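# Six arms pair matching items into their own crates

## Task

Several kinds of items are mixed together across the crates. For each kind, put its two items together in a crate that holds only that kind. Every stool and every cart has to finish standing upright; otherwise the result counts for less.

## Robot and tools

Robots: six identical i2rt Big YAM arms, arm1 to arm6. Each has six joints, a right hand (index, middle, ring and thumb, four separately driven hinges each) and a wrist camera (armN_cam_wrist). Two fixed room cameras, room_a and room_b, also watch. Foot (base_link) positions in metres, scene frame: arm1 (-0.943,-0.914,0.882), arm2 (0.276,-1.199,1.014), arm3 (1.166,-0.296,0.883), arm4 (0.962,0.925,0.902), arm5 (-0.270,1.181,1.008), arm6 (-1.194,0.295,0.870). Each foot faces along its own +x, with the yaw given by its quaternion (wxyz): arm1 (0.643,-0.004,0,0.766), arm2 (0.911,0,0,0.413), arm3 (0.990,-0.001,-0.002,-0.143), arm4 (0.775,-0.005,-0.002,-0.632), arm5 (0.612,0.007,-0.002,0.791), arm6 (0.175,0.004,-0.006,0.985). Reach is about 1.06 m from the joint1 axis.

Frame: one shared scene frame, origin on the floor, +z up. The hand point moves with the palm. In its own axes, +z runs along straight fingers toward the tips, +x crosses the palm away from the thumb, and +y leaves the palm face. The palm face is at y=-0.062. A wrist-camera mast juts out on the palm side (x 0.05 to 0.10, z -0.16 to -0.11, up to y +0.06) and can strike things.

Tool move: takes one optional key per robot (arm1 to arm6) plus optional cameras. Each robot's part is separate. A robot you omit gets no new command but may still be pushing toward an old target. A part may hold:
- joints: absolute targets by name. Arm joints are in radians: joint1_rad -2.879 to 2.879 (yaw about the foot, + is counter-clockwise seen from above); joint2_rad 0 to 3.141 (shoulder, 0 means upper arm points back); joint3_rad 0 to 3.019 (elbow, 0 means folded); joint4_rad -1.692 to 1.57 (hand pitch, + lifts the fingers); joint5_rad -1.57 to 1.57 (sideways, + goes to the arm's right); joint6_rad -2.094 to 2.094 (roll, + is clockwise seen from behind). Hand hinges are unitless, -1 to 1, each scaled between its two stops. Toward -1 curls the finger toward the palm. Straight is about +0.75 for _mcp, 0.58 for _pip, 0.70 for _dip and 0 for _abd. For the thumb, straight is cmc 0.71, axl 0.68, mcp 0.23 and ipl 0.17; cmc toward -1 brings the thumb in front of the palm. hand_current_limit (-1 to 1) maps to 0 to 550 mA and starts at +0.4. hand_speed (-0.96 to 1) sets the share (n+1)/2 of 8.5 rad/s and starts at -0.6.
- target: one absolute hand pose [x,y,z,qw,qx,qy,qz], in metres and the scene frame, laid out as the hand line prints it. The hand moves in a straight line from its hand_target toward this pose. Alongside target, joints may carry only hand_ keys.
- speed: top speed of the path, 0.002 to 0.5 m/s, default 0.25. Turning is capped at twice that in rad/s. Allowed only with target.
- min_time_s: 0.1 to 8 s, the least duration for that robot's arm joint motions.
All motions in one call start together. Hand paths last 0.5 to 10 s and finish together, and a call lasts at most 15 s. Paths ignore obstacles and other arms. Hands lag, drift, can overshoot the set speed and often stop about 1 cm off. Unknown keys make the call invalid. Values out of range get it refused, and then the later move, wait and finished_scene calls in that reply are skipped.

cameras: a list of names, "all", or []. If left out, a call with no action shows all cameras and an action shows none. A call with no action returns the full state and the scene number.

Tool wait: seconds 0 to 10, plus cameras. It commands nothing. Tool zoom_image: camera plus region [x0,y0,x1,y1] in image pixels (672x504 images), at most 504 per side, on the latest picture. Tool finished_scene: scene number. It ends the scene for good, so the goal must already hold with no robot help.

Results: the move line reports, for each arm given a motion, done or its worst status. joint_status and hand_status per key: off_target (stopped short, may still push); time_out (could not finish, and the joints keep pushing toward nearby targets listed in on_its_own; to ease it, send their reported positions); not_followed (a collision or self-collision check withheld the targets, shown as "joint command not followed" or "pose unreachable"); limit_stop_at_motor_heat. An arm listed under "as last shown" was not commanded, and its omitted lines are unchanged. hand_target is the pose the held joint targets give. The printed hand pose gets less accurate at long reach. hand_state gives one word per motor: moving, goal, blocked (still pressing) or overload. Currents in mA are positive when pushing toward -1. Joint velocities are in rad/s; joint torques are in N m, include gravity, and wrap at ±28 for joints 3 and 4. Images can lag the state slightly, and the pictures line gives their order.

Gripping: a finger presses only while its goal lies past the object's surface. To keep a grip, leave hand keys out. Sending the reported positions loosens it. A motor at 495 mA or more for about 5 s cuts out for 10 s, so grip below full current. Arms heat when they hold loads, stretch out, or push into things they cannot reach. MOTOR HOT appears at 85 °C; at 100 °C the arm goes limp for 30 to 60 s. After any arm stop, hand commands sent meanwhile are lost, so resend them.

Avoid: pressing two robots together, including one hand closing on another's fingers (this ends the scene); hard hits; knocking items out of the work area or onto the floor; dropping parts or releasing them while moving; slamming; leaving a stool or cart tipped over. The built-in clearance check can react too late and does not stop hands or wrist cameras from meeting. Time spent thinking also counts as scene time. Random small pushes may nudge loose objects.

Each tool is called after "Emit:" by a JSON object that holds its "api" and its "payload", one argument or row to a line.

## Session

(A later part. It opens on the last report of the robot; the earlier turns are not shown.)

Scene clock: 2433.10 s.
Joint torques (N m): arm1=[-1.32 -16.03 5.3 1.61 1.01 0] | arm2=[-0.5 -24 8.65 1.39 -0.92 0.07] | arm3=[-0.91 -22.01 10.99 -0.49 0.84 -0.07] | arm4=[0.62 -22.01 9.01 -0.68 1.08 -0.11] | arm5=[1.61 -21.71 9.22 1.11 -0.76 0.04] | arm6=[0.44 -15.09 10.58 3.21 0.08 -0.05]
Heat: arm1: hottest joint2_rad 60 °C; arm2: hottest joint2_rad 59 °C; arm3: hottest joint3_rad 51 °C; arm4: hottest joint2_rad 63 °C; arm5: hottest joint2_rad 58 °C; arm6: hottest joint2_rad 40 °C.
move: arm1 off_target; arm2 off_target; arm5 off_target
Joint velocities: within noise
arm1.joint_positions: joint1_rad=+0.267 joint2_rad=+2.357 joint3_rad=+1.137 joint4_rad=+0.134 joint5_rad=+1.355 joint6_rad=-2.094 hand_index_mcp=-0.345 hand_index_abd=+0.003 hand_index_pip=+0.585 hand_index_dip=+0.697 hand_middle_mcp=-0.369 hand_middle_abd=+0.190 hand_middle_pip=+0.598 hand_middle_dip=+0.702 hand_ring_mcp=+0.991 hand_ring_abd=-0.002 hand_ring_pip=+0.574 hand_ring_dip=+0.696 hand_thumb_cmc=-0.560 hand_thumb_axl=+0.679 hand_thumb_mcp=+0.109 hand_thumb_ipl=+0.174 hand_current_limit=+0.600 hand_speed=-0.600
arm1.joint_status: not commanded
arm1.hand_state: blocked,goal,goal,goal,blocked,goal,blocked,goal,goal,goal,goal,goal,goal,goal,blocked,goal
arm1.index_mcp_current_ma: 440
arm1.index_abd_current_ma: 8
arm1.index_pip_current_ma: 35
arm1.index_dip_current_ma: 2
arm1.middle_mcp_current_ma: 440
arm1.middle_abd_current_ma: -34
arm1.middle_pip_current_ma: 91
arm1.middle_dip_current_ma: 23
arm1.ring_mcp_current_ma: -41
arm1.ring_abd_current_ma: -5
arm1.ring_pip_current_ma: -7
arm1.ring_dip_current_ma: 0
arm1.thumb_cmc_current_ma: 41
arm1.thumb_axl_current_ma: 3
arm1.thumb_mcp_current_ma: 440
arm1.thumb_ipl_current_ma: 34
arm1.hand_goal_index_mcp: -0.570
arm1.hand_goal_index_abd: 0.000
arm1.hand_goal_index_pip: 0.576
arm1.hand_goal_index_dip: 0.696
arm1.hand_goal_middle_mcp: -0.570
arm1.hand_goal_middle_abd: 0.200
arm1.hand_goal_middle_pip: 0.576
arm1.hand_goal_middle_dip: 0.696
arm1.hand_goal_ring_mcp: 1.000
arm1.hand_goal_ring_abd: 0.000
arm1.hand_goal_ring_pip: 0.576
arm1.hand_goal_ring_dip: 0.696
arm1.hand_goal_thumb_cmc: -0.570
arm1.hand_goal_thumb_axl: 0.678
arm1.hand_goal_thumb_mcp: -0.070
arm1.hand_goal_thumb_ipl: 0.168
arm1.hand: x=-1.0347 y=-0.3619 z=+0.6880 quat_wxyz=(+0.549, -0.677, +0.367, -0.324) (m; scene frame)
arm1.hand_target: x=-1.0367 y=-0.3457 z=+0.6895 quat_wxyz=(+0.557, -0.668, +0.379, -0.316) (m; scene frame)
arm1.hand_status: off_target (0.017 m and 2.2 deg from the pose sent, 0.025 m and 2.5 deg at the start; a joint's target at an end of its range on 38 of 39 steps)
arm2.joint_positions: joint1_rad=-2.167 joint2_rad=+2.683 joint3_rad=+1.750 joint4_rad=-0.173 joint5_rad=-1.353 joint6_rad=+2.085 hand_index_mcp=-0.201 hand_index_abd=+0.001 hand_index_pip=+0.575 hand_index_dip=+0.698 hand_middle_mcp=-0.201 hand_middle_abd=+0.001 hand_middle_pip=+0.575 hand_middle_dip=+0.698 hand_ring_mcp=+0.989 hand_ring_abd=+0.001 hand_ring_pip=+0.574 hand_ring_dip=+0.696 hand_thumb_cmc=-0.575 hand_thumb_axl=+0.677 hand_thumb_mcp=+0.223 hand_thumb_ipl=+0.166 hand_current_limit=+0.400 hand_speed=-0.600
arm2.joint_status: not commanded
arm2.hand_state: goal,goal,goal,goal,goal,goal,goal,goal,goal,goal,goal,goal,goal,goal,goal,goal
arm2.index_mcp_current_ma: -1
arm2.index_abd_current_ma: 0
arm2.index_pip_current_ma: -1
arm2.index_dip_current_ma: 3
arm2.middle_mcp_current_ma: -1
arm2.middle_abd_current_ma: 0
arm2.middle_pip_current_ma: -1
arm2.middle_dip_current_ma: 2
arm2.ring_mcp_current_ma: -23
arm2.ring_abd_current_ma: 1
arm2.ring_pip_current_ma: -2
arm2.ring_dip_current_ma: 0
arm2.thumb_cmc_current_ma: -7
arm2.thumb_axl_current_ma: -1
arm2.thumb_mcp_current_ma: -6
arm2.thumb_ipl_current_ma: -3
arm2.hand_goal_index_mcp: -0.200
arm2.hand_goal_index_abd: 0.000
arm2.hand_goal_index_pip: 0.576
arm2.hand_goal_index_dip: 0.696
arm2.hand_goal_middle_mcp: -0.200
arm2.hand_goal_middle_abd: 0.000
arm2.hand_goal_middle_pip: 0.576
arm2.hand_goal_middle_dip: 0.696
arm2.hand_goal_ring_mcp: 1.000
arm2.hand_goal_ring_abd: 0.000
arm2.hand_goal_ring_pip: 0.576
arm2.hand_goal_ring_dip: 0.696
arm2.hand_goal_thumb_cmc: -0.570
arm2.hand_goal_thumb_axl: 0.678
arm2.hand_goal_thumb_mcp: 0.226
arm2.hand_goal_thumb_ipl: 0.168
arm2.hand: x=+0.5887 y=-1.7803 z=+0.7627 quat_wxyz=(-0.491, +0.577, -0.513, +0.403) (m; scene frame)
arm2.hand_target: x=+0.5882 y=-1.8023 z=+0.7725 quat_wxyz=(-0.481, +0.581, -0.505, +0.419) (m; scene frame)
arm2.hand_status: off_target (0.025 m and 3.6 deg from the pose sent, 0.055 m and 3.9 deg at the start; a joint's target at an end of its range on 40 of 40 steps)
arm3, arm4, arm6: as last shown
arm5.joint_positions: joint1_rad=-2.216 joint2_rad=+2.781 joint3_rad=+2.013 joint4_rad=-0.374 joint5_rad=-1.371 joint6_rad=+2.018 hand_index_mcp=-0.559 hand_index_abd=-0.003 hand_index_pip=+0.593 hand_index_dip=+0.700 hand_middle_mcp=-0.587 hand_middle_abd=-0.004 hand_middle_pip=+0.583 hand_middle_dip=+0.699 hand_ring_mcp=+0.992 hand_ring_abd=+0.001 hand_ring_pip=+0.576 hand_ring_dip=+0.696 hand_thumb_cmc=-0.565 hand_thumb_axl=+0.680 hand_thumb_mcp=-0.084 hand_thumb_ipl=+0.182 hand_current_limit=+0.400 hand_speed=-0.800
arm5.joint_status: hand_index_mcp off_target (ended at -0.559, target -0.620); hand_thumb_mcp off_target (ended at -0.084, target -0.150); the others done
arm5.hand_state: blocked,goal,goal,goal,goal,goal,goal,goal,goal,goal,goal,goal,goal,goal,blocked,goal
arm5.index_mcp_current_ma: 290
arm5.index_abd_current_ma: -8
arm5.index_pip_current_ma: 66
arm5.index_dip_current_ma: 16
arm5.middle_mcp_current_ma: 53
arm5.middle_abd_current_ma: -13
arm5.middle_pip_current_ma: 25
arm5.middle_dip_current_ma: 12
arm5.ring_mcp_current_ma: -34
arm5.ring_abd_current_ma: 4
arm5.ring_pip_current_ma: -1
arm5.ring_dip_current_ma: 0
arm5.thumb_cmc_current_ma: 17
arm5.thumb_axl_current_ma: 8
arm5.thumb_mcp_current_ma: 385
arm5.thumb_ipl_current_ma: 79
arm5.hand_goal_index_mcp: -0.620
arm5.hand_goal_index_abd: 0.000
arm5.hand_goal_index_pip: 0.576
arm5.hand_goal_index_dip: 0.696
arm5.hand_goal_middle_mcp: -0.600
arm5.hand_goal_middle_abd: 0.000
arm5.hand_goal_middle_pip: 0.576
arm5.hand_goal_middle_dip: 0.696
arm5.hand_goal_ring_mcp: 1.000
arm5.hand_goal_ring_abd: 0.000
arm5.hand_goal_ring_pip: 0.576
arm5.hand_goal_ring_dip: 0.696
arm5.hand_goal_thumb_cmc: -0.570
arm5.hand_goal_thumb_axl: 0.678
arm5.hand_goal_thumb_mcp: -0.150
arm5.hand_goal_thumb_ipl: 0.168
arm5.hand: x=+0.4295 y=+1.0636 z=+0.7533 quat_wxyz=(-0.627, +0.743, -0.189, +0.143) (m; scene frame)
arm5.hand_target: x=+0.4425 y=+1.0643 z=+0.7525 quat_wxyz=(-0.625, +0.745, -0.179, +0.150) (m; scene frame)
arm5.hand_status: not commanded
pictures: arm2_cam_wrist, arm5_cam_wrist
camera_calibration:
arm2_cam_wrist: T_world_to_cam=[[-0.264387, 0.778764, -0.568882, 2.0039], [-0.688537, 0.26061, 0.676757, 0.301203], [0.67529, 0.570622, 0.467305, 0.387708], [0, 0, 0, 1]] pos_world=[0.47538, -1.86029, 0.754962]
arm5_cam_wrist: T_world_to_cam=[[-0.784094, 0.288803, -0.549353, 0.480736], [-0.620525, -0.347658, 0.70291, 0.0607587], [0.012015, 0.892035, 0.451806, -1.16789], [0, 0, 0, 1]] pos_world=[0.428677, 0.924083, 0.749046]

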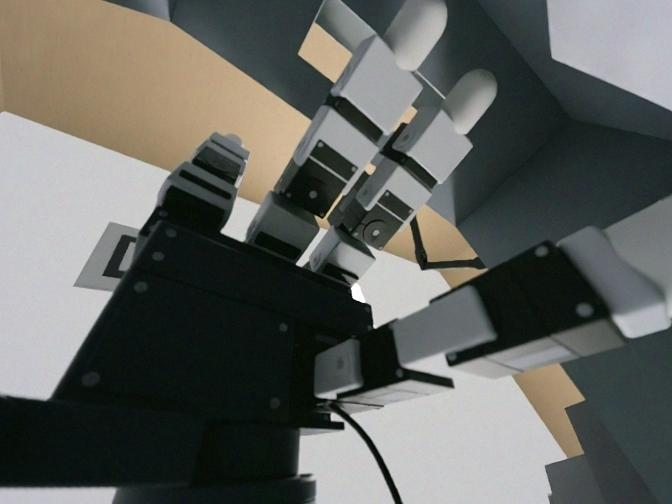

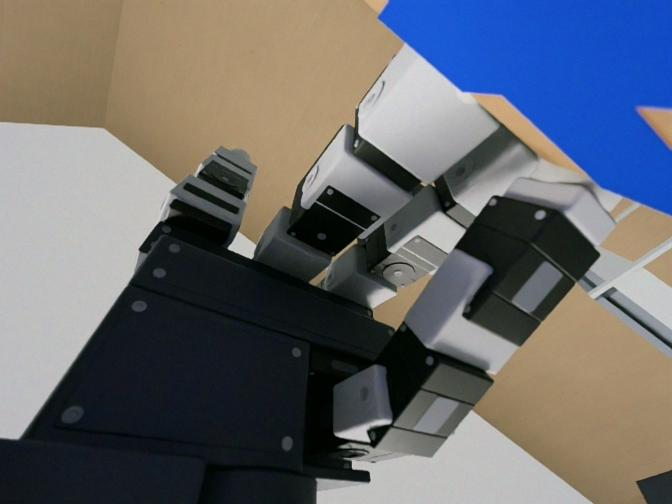

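Emit:
{"api": "move", "payload": {
  "arm1": {"joints": {"hand_index_mcp": -0.3, "hand_middle_mcp": -0.31, "hand_thumb_mcp": 0.15, "hand_speed": -0.92}},
  "arm5": {"joints": {"hand_index_mcp": -0.2, "hand_middle_mcp": -0.2, "hand_thumb_mcp": 0.225}},
  "cameras": ["arm5_cam_wrist", "arm1_cam_wrist", "room_a", "room_b"]
}}

Emit:
{"api": "zoom_image", "payload": {
  "camera": "arm5_cam_wrist",
  "region": [380, 0, 672, 219]
}}

Emit:
{"api": "zoom_image", "payload": {
  "camera": "room_a",
  "region": [150, 200, 230, 260]
}}

Scene clock: 2447.50 s.
Joint torques (N m): arm1=[-1.26 -16.15 4.93 1.51 0.96 0] | arm2=[-0.67 -23.82 8.61 1.39 -0.91 0.06] | arm3=[-1.2 -21.95 11.03 -0.39 0.84 -0.05] | arm4=[0.44 -22.01 9.09 -0.84 1.06 -0.12] | arm5=[1.67 -21.71 9.21 1.13 -0.81 0.04] | arm6=[0.38 -14.97 10.56 3.19 0.08 -0.05]
Heat: arm1: hottest joint2_rad 58 °C; arm2: hottest joint2_rad 57 °C; arm3: hottest joint3_rad 51 °C; arm4: hottest joint2_rad 64 °C; arm5: hottest joint2_rad 54 °C; arm6: hottest joint2_rad 40 °C.
move: arm1 done; arm5 done
Joint velocities: within noise
arm1.joint_positions: joint1_rad=+0.267 joint2_rad=+2.357 joint3_rad=+1.142 joint4_rad=+0.138 joint5_rad=+1.356 joint6_rad=-2.094 hand_index_mcp=-0.304 hand_index_abd=+0.003 hand_index_pip=+0.578 hand_index_dip=+0.697 hand_middle_mcp=-0.319 hand_middle_abd=+0.190 hand_middle_pip=+0.578 hand_middle_dip=+0.699 hand_ring_mcp=+0.991 hand_ring_abd=-0.002 hand_ring_pip=+0.574 hand_ring_dip=+0.696 hand_thumb_cmc=-0.567 hand_thumb_axl=+0.679 hand_thumb_mcp=+0.148 hand_thumb_ipl=+0.170 hand_current_limit=+0.600 hand_speed=-0.920
arm1.joint_status: all done
arm1.hand_state: goal,goal,goal,goal,goal,goal,goal,goal,goal,goal,goal,goal,goal,goal,goal,goal
arm1.index_mcp_current_ma: -14
arm1.index_abd_current_ma: 8
arm1.index_pip_current_ma: 7
arm1.index_dip_current_ma: 2
arm1.middle_mcp_current_ma: -37
arm1.middle_abd_current_ma: -34
arm1.middle_pip_current_ma: 6
arm1.middle_dip_current_ma: 10
arm1.ring_mcp_current_ma: -41
arm1.ring_abd_current_ma: -5
arm1.ring_pip_current_ma: -7
arm1.ring_dip_current_ma: 0
arm1.thumb_cmc_current_ma: 13
arm1.thumb_axl_current_ma: 3
arm1.thumb_mcp_current_ma: -11
arm1.thumb_ipl_current_ma: 10
arm1.hand_goal_index_mcp: -0.300
arm1.hand_goal_index_abd: 0.000
arm1.hand_goal_index_pip: 0.576
arm1.hand_goal_index_dip: 0.696
arm1.hand_goal_middle_mcp: -0.310
arm1.hand_goal_middle_abd: 0.200
arm1.hand_goal_middle_pip: 0.576
arm1.hand_goal_middle_dip: 0.696
arm1.hand_goal_ring_mcp: 1.000
arm1.hand_goal_ring_abd: 0.000
arm1.hand_goal_ring_pip: 0.576
arm1.hand_goal_ring_dip: 0.696
arm1.hand_goal_thumb_cmc: -0.570
arm1.hand_goal_thumb_axl: 0.678
arm1.hand_goal_thumb_mcp: 0.150
arm1.hand_goal_thumb_ipl: 0.168
arm1.hand: x=-1.0360 y=-0.3587 z=+0.6895 quat_wxyz=(+0.552, -0.675, +0.370, -0.321) (m; scene frame)
arm1.hand_target: x=-1.0366 y=-0.3458 z=+0.6894 quat_wxyz=(+0.557, -0.668, +0.379, -0.316) (m; scene frame)
arm1.hand_status: not commanded
arm2, arm3, arm4, arm6: as last shown
arm5.joint_positions: joint1_rad=-2.216 joint2_rad=+2.781 joint3_rad=+2.013 joint4_rad=-0.374 joint5_rad=-1.371 joint6_rad=+2.018 hand_index_mcp=-0.207 hand_index_abd=-0.003 hand_index_pip=+0.578 hand_index_dip=+0.698 hand_middle_mcp=-0.208 hand_middle_abd=-0.004 hand_middle_pip=+0.578 hand_middle_dip=+0.699 hand_ring_mcp=+0.992 hand_ring_abd=+0.001 hand_ring_pip=+0.576 hand_ring_dip=+0.696 hand_thumb_cmc=-0.568 hand_thumb_axl=+0.680 hand_thumb_mcp=+0.223 hand_thumb_ipl=+0.170 hand_current_limit=+0.400 hand_speed=-0.800
arm5.joint_status: all done
arm5.hand_state: goal,goal,goal,goal,goal,goal,goal,goal,goal,goal,goal,goal,goal,goal,goal,goal
arm5.index_mcp_current_ma: -29
arm5.index_abd_current_ma: -8
arm5.index_pip_current_ma: 7
arm5.index_dip_current_ma: 8
arm5.middle_mcp_current_ma: -31
arm5.middle_abd_current_ma: -11
arm5.middle_pip_current_ma: 7
arm5.middle_dip_current_ma: 9
arm5.ring_mcp_current_ma: -34
arm5.ring_abd_current_ma: 4
arm5.ring_pip_current_ma: -1
arm5.ring_dip_current_ma: 0
arm5.thumb_cmc_current_ma: 6
arm5.thumb_axl_current_ma: 8
arm5.thumb_mcp_current_ma: -14
arm5.thumb_ipl_current_ma: 8
arm5.hand_goal_index_mcp: -0.200
arm5.hand_goal_index_abd: 0.000
arm5.hand_goal_index_pip: 0.576
arm5.hand_goal_index_dip: 0.696
arm5.hand_goal_middle_mcp: -0.200
arm5.hand_goal_middle_abd: 0.000
arm5.hand_goal_middle_pip: 0.576
arm5.hand_goal_middle_dip: 0.696
arm5.hand_goal_ring_mcp: 1.000
arm5.hand_goal_ring_abd: 0.000
arm5.hand_goal_ring_pip: 0.576
arm5.hand_goal_ring_dip: 0.696
arm5.hand_goal_thumb_cmc: -0.570
arm5.hand_goal_thumb_axl: 0.678
arm5.hand_goal_thumb_mcp: 0.226
arm5.hand_goal_thumb_ipl: 0.168
arm5.hand: x=+0.4295 y=+1.0636 z=+0.7533 quat_wxyz=(-0.627, +0.743, -0.189, +0.143) (m; scene frame)
arm5.hand_target: x=+0.4425 y=+1.0643 z=+0.7525 quat_wxyz=(-0.625, +0.745, -0.179, +0.150) (m; scene frame)
arm5.hand_status: not commanded
pictures: arm1_cam_wrist, arm5_cam_wrist, room_a, room_b
camera_calibration:
arm1_cam_wrist: T_world_to_cam=[[-0.462, 0.579607, -0.671277, 0.227344], [-0.789424, 0.0761921, 0.609101, -1.2542], [0.404185, 0.811327, 0.422355, 0.53891], [0, 0, 0, 1]] pos_world=[-1.10288, -0.473442, 0.688935]
arm5_cam_wrist: T_world_to_cam=[[-0.784094, 0.288803, -0.549353, 0.480736], [-0.620525, -0.347658, 0.70291, 0.0607587], [0.012015, 0.892035, 0.451806, -1.16789], [0, 0, 0, 1]] pos_world=[0.428677, 0.924083, 0.749046]

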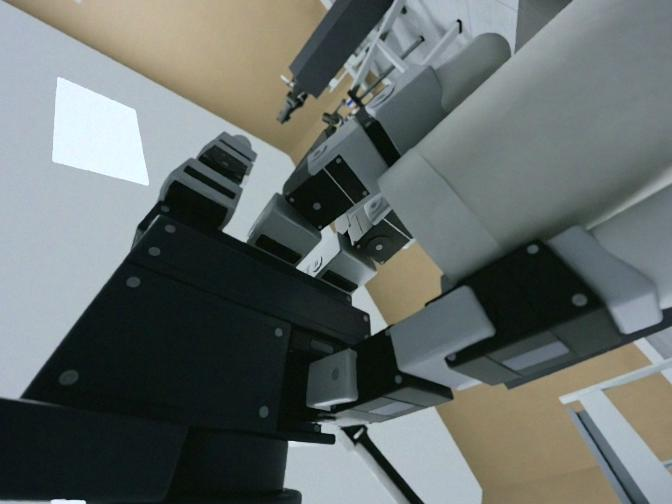

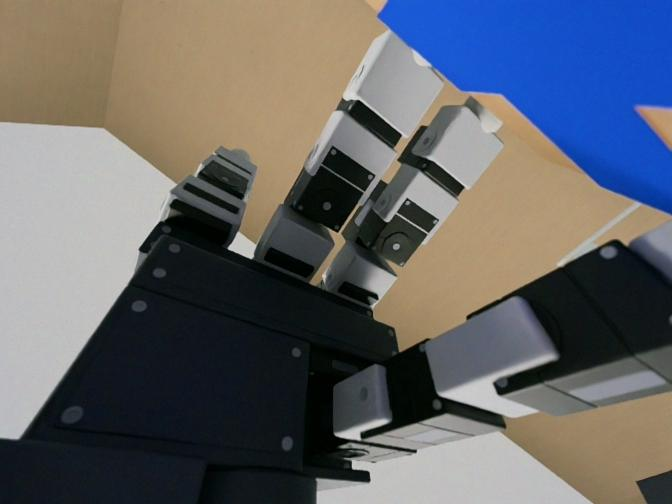

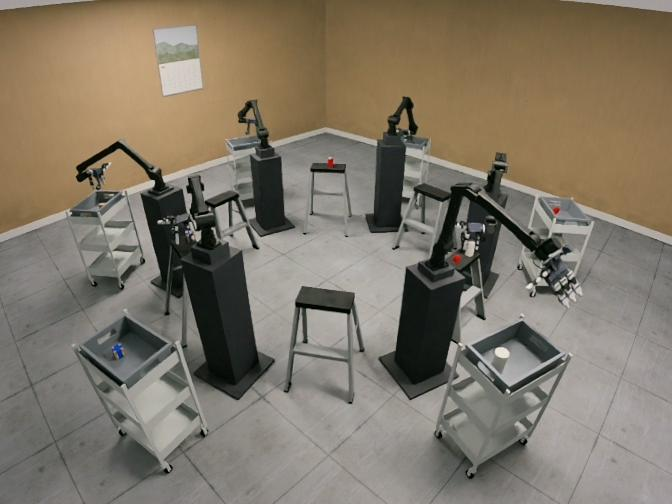

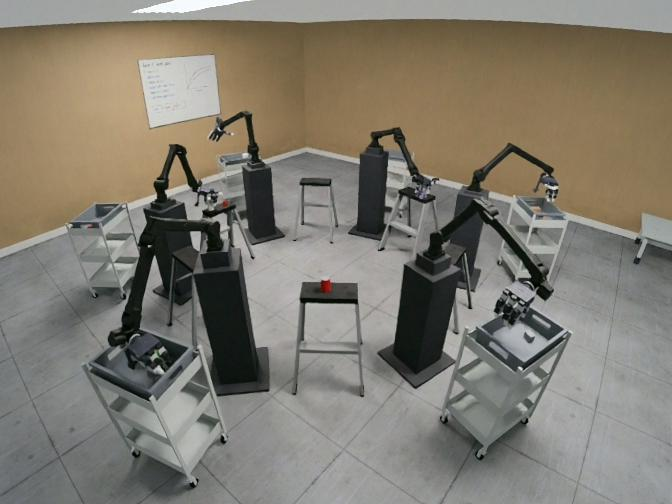

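Scaled by 1.726.

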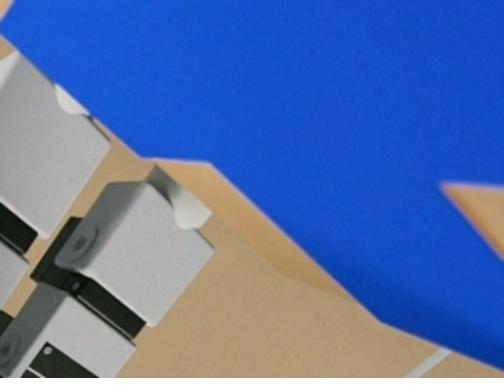

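Scaled by 6.300.

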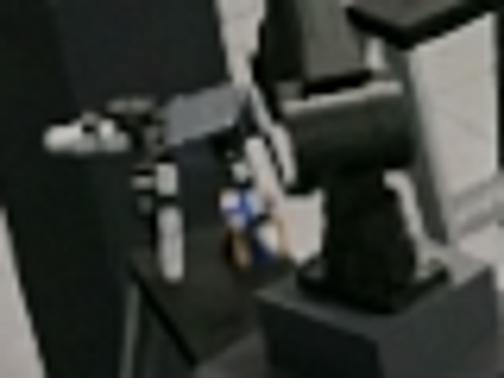

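Emit:
{"api": "move", "payload": {
  "arm1": {"target": [-1.0365, -0.352, 0.90, 0.5622, -0.6701, 0.3714, -0.3116], "speed": 0.1, "joints": {"hand_index_mcp": -0.2, "hand_middle_mcp": -0.2, "hand_thumb_mcp": 0.225, "hand_speed": -0.85}},
  "arm2": {"target": [0.571, -1.8115, 0.752, 0.4777, -0.5693, 0.5126, -0.4301], "speed": 0.06},
  "arm5": {"target": [0.4425, 1.0643, 0.92, 0.6250, -0.7449, 0.1789, -0.1501], "speed": 0.12},
  "arm6": {"joints": {"joint1_rad": 1.0, "joint2_rad": 2.2, "joint3_rad": 1.9, "joint4_rad": -1.3, "joint5_rad": -1.37, "joint6_rad": 1.26, "hand_index_mcp": -0.2, "hand_middle_mcp": -0.2, "hand_middle_abd": 0.2, "hand_thumb_mcp": 0.225, "hand_thumb_cmc": -0.57, "hand_current_limit": 0.6}},
  "cameras": ["arm1_cam_wrist", "arm2_cam_wrist"]
}}

Scene clock: 2521.93 s.
Joint torques (N m): arm1=[-0.91 -16.91 5.46 0.68 0.93 0.01] | arm2=[-0.79 -22.71 8.43 1.35 -0.9 0.05] | arm3=[-1.14 -21.89 11.06 -0.51 0.83 -0.06] | arm4=[0.21 -21.77 9.01 -0.77 1.08 -0.13] | arm5=[1.79 -24.18 6.11 0.64 -0.79 0.02] | arm6=[-0.15 -23.88 11.93 0.34 -1.18 0.17]
Heat: arm1: hottest joint2_rad 54 °C; arm2: hottest joint2_rad 57 °C; arm3: hottest joint3_rad 51 °C; arm4: hottest joint2_rad 64 °C; arm5: hottest joint2_rad 53 °C; arm6: hottest joint3_rad 42 °C.
move: arm1 done; arm2 off_target; arm5 off_target; arm6 done
Joint velocities: within noise
arm1.joint_positions: joint1_rad=+0.267 joint2_rad=+1.901 joint3_rad=+1.094 joint4_rad=-0.250 joint5_rad=+1.359 joint6_rad=-2.094 hand_index_mcp=-0.205 hand_index_abd=+0.003 hand_index_pip=+0.578 hand_index_dip=+0.697 hand_middle_mcp=-0.212 hand_middle_abd=+0.190 hand_middle_pip=+0.577 hand_middle_dip=+0.698 hand_ring_mcp=+0.991 hand_ring_abd=-0.002 hand_ring_pip=+0.574 hand_ring_dip=+0.696 hand_thumb_cmc=-0.567 hand_thumb_axl=+0.679 hand_thumb_mcp=+0.223 hand_thumb_ipl=+0.170 hand_current_limit=+0.600 hand_speed=-0.850
arm1.joint_status: all done
arm1.hand_state: goal,goal,goal,goal,goal,goal,goal,goal,goal,goal,goal,goal,goal,goal,goal,goal
arm1.index_mcp_current_ma: -20
arm1.index_abd_current_ma: 8
arm1.index_pip_current_ma: 7
arm1.index_dip_current_ma: 2
arm1.middle_mcp_current_ma: -51
arm1.middle_abd_current_ma: -34
arm1.middle_pip_current_ma: 4
arm1.middle_dip_current_ma: 9
arm1.ring_mcp_current_ma: -41
arm1.ring_abd_current_ma: -5
arm1.ring_pip_current_ma: -7
arm1.ring_dip_current_ma: 0
arm1.thumb_cmc_current_ma: 10
arm1.thumb_axl_current_ma: 3
arm1.thumb_mcp_current_ma: -15
arm1.thumb_ipl_current_ma: 9
arm1.hand_goal_index_mcp: -0.200
arm1.hand_goal_index_abd: 0.000
arm1.hand_goal_index_pip: 0.576
arm1.hand_goal_index_dip: 0.696
arm1.hand_goal_middle_mcp: -0.200
arm1.hand_goal_middle_abd: 0.200
arm1.hand_goal_middle_pip: 0.576
arm1.hand_goal_middle_dip: 0.696
arm1.hand_goal_ring_mcp: 1.000
arm1.hand_goal_ring_abd: 0.000
arm1.hand_goal_ring_pip: 0.576
arm1.hand_goal_ring_dip: 0.696
arm1.hand_goal_thumb_cmc: -0.570
arm1.hand_goal_thumb_axl: 0.678
arm1.hand_goal_thumb_mcp: 0.226
arm1.hand_goal_thumb_ipl: 0.168
arm1.hand: x=-1.0394 y=-0.3524 z=+0.8903 quat_wxyz=(+0.557, -0.671, +0.375, -0.316) (m; scene frame)
arm1.hand_target: x=-1.0368 y=-0.3522 z=+0.8998 quat_wxyz=(+0.558, -0.668, +0.378, -0.315) (m; scene frame)
arm1.hand_status: done (0.010 m and 0.9 deg from the pose sent, 0.211 m and 1.8 deg at the start; a joint's target at an end of its range on 81 of 82 steps)
arm2.joint_positions: joint1_rad=-2.196 joint2_rad=+2.715 joint3_rad=+1.789 joint4_rad=-0.158 joint5_rad=-1.364 joint6_rad=+2.085 hand_index_mcp=-0.201 hand_index_abd=+0.001 hand_index_pip=+0.575 hand_index_dip=+0.698 hand_middle_mcp=-0.201 hand_middle_abd=+0.001 hand_middle_pip=+0.575 hand_middle_dip=+0.698 hand_ring_mcp=+0.989 hand_ring_abd=+0.001 hand_ring_pip=+0.574 hand_ring_dip=+0.696 hand_thumb_cmc=-0.579 hand_thumb_axl=+0.677 hand_thumb_mcp=+0.222 hand_thumb_ipl=+0.166 hand_current_limit=+0.400 hand_speed=-0.600
arm2.joint_status: not commanded
arm2.hand_state: goal,goal,goal,goal,goal,goal,goal,goal,goal,goal,goal,goal,goal,goal,goal,goal
arm2.index_mcp_current_ma: -1
arm2.index_abd_current_ma: 0
arm2.index_pip_current_ma: -1
arm2.index_dip_current_ma: 3
arm2.middle_mcp_current_ma: -1
arm2.middle_abd_current_ma: 0
arm2.middle_pip_current_ma: -1
arm2.middle_dip_current_ma: 2
arm2.ring_mcp_current_ma: -23
arm2.ring_abd_current_ma: 1
arm2.ring_pip_current_ma: -2
arm2.ring_dip_current_ma: 0
arm2.thumb_cmc_current_ma: -17
arm2.thumb_axl_current_ma: -1
arm2.thumb_mcp_current_ma: -8
arm2.thumb_ipl_current_ma: -3
arm2.hand_goal_index_mcp: -0.200
arm2.hand_goal_index_abd: 0.000
arm2.hand_goal_index_pip: 0.576
arm2.hand_goal_index_dip: 0.696
arm2.hand_goal_middle_mcp: -0.200
arm2.hand_goal_middle_abd: 0.000
arm2.hand_goal_middle_pip: 0.576
arm2.hand_goal_middle_dip: 0.696
arm2.hand_goal_ring_mcp: 1.000
arm2.hand_goal_ring_abd: 0.000
arm2.hand_goal_ring_pip: 0.576
arm2.hand_goal_ring_dip: 0.696
arm2.hand_goal_thumb_cmc: -0.570
arm2.hand_goal_thumb_axl: 0.678
arm2.hand_goal_thumb_mcp: 0.226
arm2.hand_goal_thumb_ipl: 0.168
arm2.hand: x=+0.5749 y=-1.7971 z=+0.7544 quat_wxyz=(-0.484, +0.573, -0.513, +0.418) (m; scene frame)
arm2.hand_target: x=+0.5707 y=-1.8110 z=+0.7523 quat_wxyz=(-0.478, +0.573, -0.511, +0.427) (m; scene frame)
arm2.hand_status: off_target (0.015 m and 1.6 deg from the pose sent, 0.037 m and 3.6 deg at the start; a joint's target at an end of its range on 75 of 82 steps)
arm3, arm4: as last shown
arm5.joint_positions: joint1_rad=-2.216 joint2_rad=+2.490 joint3_rad=+1.900 joint4_rad=-0.515 joint5_rad=-1.370 joint6_rad=+2.025 hand_index_mcp=-0.207 hand_index_abd=-0.003 hand_index_pip=+0.578 hand_index_dip=+0.698 hand_middle_mcp=-0.208 hand_middle_abd=-0.003 hand_middle_pip=+0.578 hand_middle_dip=+0.699 hand_ring_mcp=+0.992 hand_ring_abd=+0.001 hand_ring_pip=+0.576 hand_ring_dip=+0.696 hand_thumb_cmc=-0.568 hand_thumb_axl=+0.680 hand_thumb_mcp=+0.223 hand_thumb_ipl=+0.170 hand_current_limit=+0.400 hand_speed=-0.800
arm5.joint_status: not commanded
arm5.hand_state: goal,goal,goal,goal,goal,goal,goal,goal,goal,goal,goal,goal,goal,goal,goal,goal
arm5.index_mcp_current_ma: -29
arm5.index_abd_current_ma: -8
arm5.index_pip_current_ma: 7
arm5.index_dip_current_ma: 8
arm5.middle_mcp_current_ma: -31
arm5.middle_abd_current_ma: -10
arm5.middle_pip_current_ma: 7
arm5.middle_dip_current_ma: 9
arm5.ring_mcp_current_ma: -34
arm5.ring_abd_current_ma: 4
arm5.ring_pip_current_ma: -1
arm5.ring_dip_current_ma: 0
arm5.thumb_cmc_current_ma: 5
arm5.thumb_axl_current_ma: 8
arm5.thumb_mcp_current_ma: -14
arm5.thumb_ipl_current_ma: 8
arm5.hand_goal_index_mcp: -0.200
arm5.hand_goal_index_abd: 0.000
arm5.hand_goal_index_pip: 0.576
arm5.hand_goal_index_dip: 0.696
arm5.hand_goal_middle_mcp: -0.200
arm5.hand_goal_middle_abd: 0.000
arm5.hand_goal_middle_pip: 0.576
arm5.hand_goal_middle_dip: 0.696
arm5.hand_goal_ring_mcp: 1.000
arm5.hand_goal_ring_abd: 0.000
arm5.hand_goal_ring_pip: 0.576
arm5.hand_goal_ring_dip: 0.696
arm5.hand_goal_thumb_cmc: -0.570
arm5.hand_goal_thumb_axl: 0.678
arm5.hand_goal_thumb_mcp: 0.226
arm5.hand_goal_thumb_ipl: 0.168
arm5.hand: x=+0.4431 y=+1.0566 z=+0.9129 quat_wxyz=(-0.625, +0.744, -0.179, +0.155) (m; scene frame)
arm5.hand_target: x=+0.4426 y=+1.0643 z=+0.9200 quat_wxyz=(-0.625, +0.745, -0.179, +0.150) (m; scene frame)
arm5.hand_status: off_target (0.011 m and 0.6 deg from the pose sent, 0.167 m and 1.5 deg at the start)
arm6.joint_positions: joint1_rad=+1.000 joint2_rad=+2.217 joint3_rad=+1.854 joint4_rad=-1.289 joint5_rad=-1.368 joint6_rad=+1.249 hand_index_mcp=-0.203 hand_index_abd=+0.005 hand_index_pip=+0.576 hand_index_dip=+0.698 hand_middle_mcp=-0.199 hand_middle_abd=+0.193 hand_middle_pip=+0.576 hand_middle_dip=+0.698 hand_ring_mcp=+0.988 hand_ring_abd=+0.002 hand_ring_pip=+0.574 hand_ring_dip=+0.696 hand_thumb_cmc=-0.565 hand_thumb_axl=+0.677 hand_thumb_mcp=+0.223 hand_thumb_ipl=+0.169 hand_current_limit=+0.600 hand_speed=-0.600
arm6.joint_status: all done
arm6.hand_state: goal,goal,goal,goal,goal,goal,goal,goal,goal,goal,goal,goal,goal,goal,goal,goal
arm6.index_mcp_current_ma: -4
arm6.index_abd_current_ma: 5
arm6.index_pip_current_ma: 0
arm6.index_dip_current_ma: 2
arm6.middle_mcp_current_ma: 1
arm6.middle_abd_current_ma: -7
arm6.middle_pip_current_ma: 0
arm6.middle_dip_current_ma: 2
arm6.ring_mcp_current_ma: -22
arm6.ring_abd_current_ma: 1
arm6.ring_pip_current_ma: -2
arm6.ring_dip_current_ma: 0
arm6.thumb_cmc_current_ma: 6
arm6.thumb_axl_current_ma: -1
arm6.thumb_mcp_current_ma: -5
arm6.thumb_ipl_current_ma: 1
arm6.hand_goal_index_mcp: -0.200
arm6.hand_goal_index_abd: 0.000
arm6.hand_goal_index_pip: 0.576
arm6.hand_goal_index_dip: 0.696
arm6.hand_goal_middle_mcp: -0.200
arm6.hand_goal_middle_abd: 0.200
arm6.hand_goal_middle_pip: 0.576
arm6.hand_goal_middle_dip: 0.696
arm6.hand_goal_ring_mcp: 1.000
arm6.hand_goal_ring_abd: 0.000
arm6.hand_goal_ring_pip: 0.576
arm6.hand_goal_ring_dip: 0.696
arm6.hand_goal_thumb_cmc: -0.570
arm6.hand_goal_thumb_axl: 0.678
arm6.hand_goal_thumb_mcp: 0.226
arm6.hand_goal_thumb_ipl: 0.168
arm6.hand: x=-1.6203 y=-0.2198 z=+0.9266 quat_wxyz=(+0.134, -0.339, +0.702, -0.612) (m; scene frame)
arm6.hand_target: x=-1.6300 y=-0.2282 z=+0.9543 quat_wxyz=(+0.118, -0.350, +0.696, -0.616) (m; scene frame)
arm6.hand_status: not commanded
pictures: arm1_cam_wrist, arm2_cam_wrist
camera_calibration:
arm1_cam_wrist: T_world_to_cam=[[-0.46615, 0.593262, -0.656311, 0.344114], [-0.784985, 0.0648004, 0.616117, -1.38535], [0.408048, 0.802397, 0.435495, 0.439424], [0, 0, 0, 1]] pos_world=[-1.10637, -0.466971, 0.888015]
arm2_cam_wrist: T_world_to_cam=[[-0.237568, 0.773823, -0.587162, 1.99808], [-0.691643, 0.289673, 0.661603, 0.367111], [0.682049, 0.563282, 0.466393, 0.394069], [0, 0, 0, 1]] pos_world=[0.459815, -1.87447, 0.746522]

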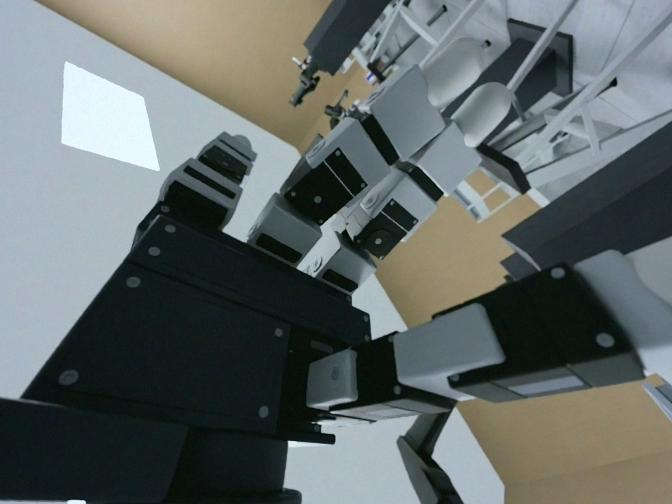

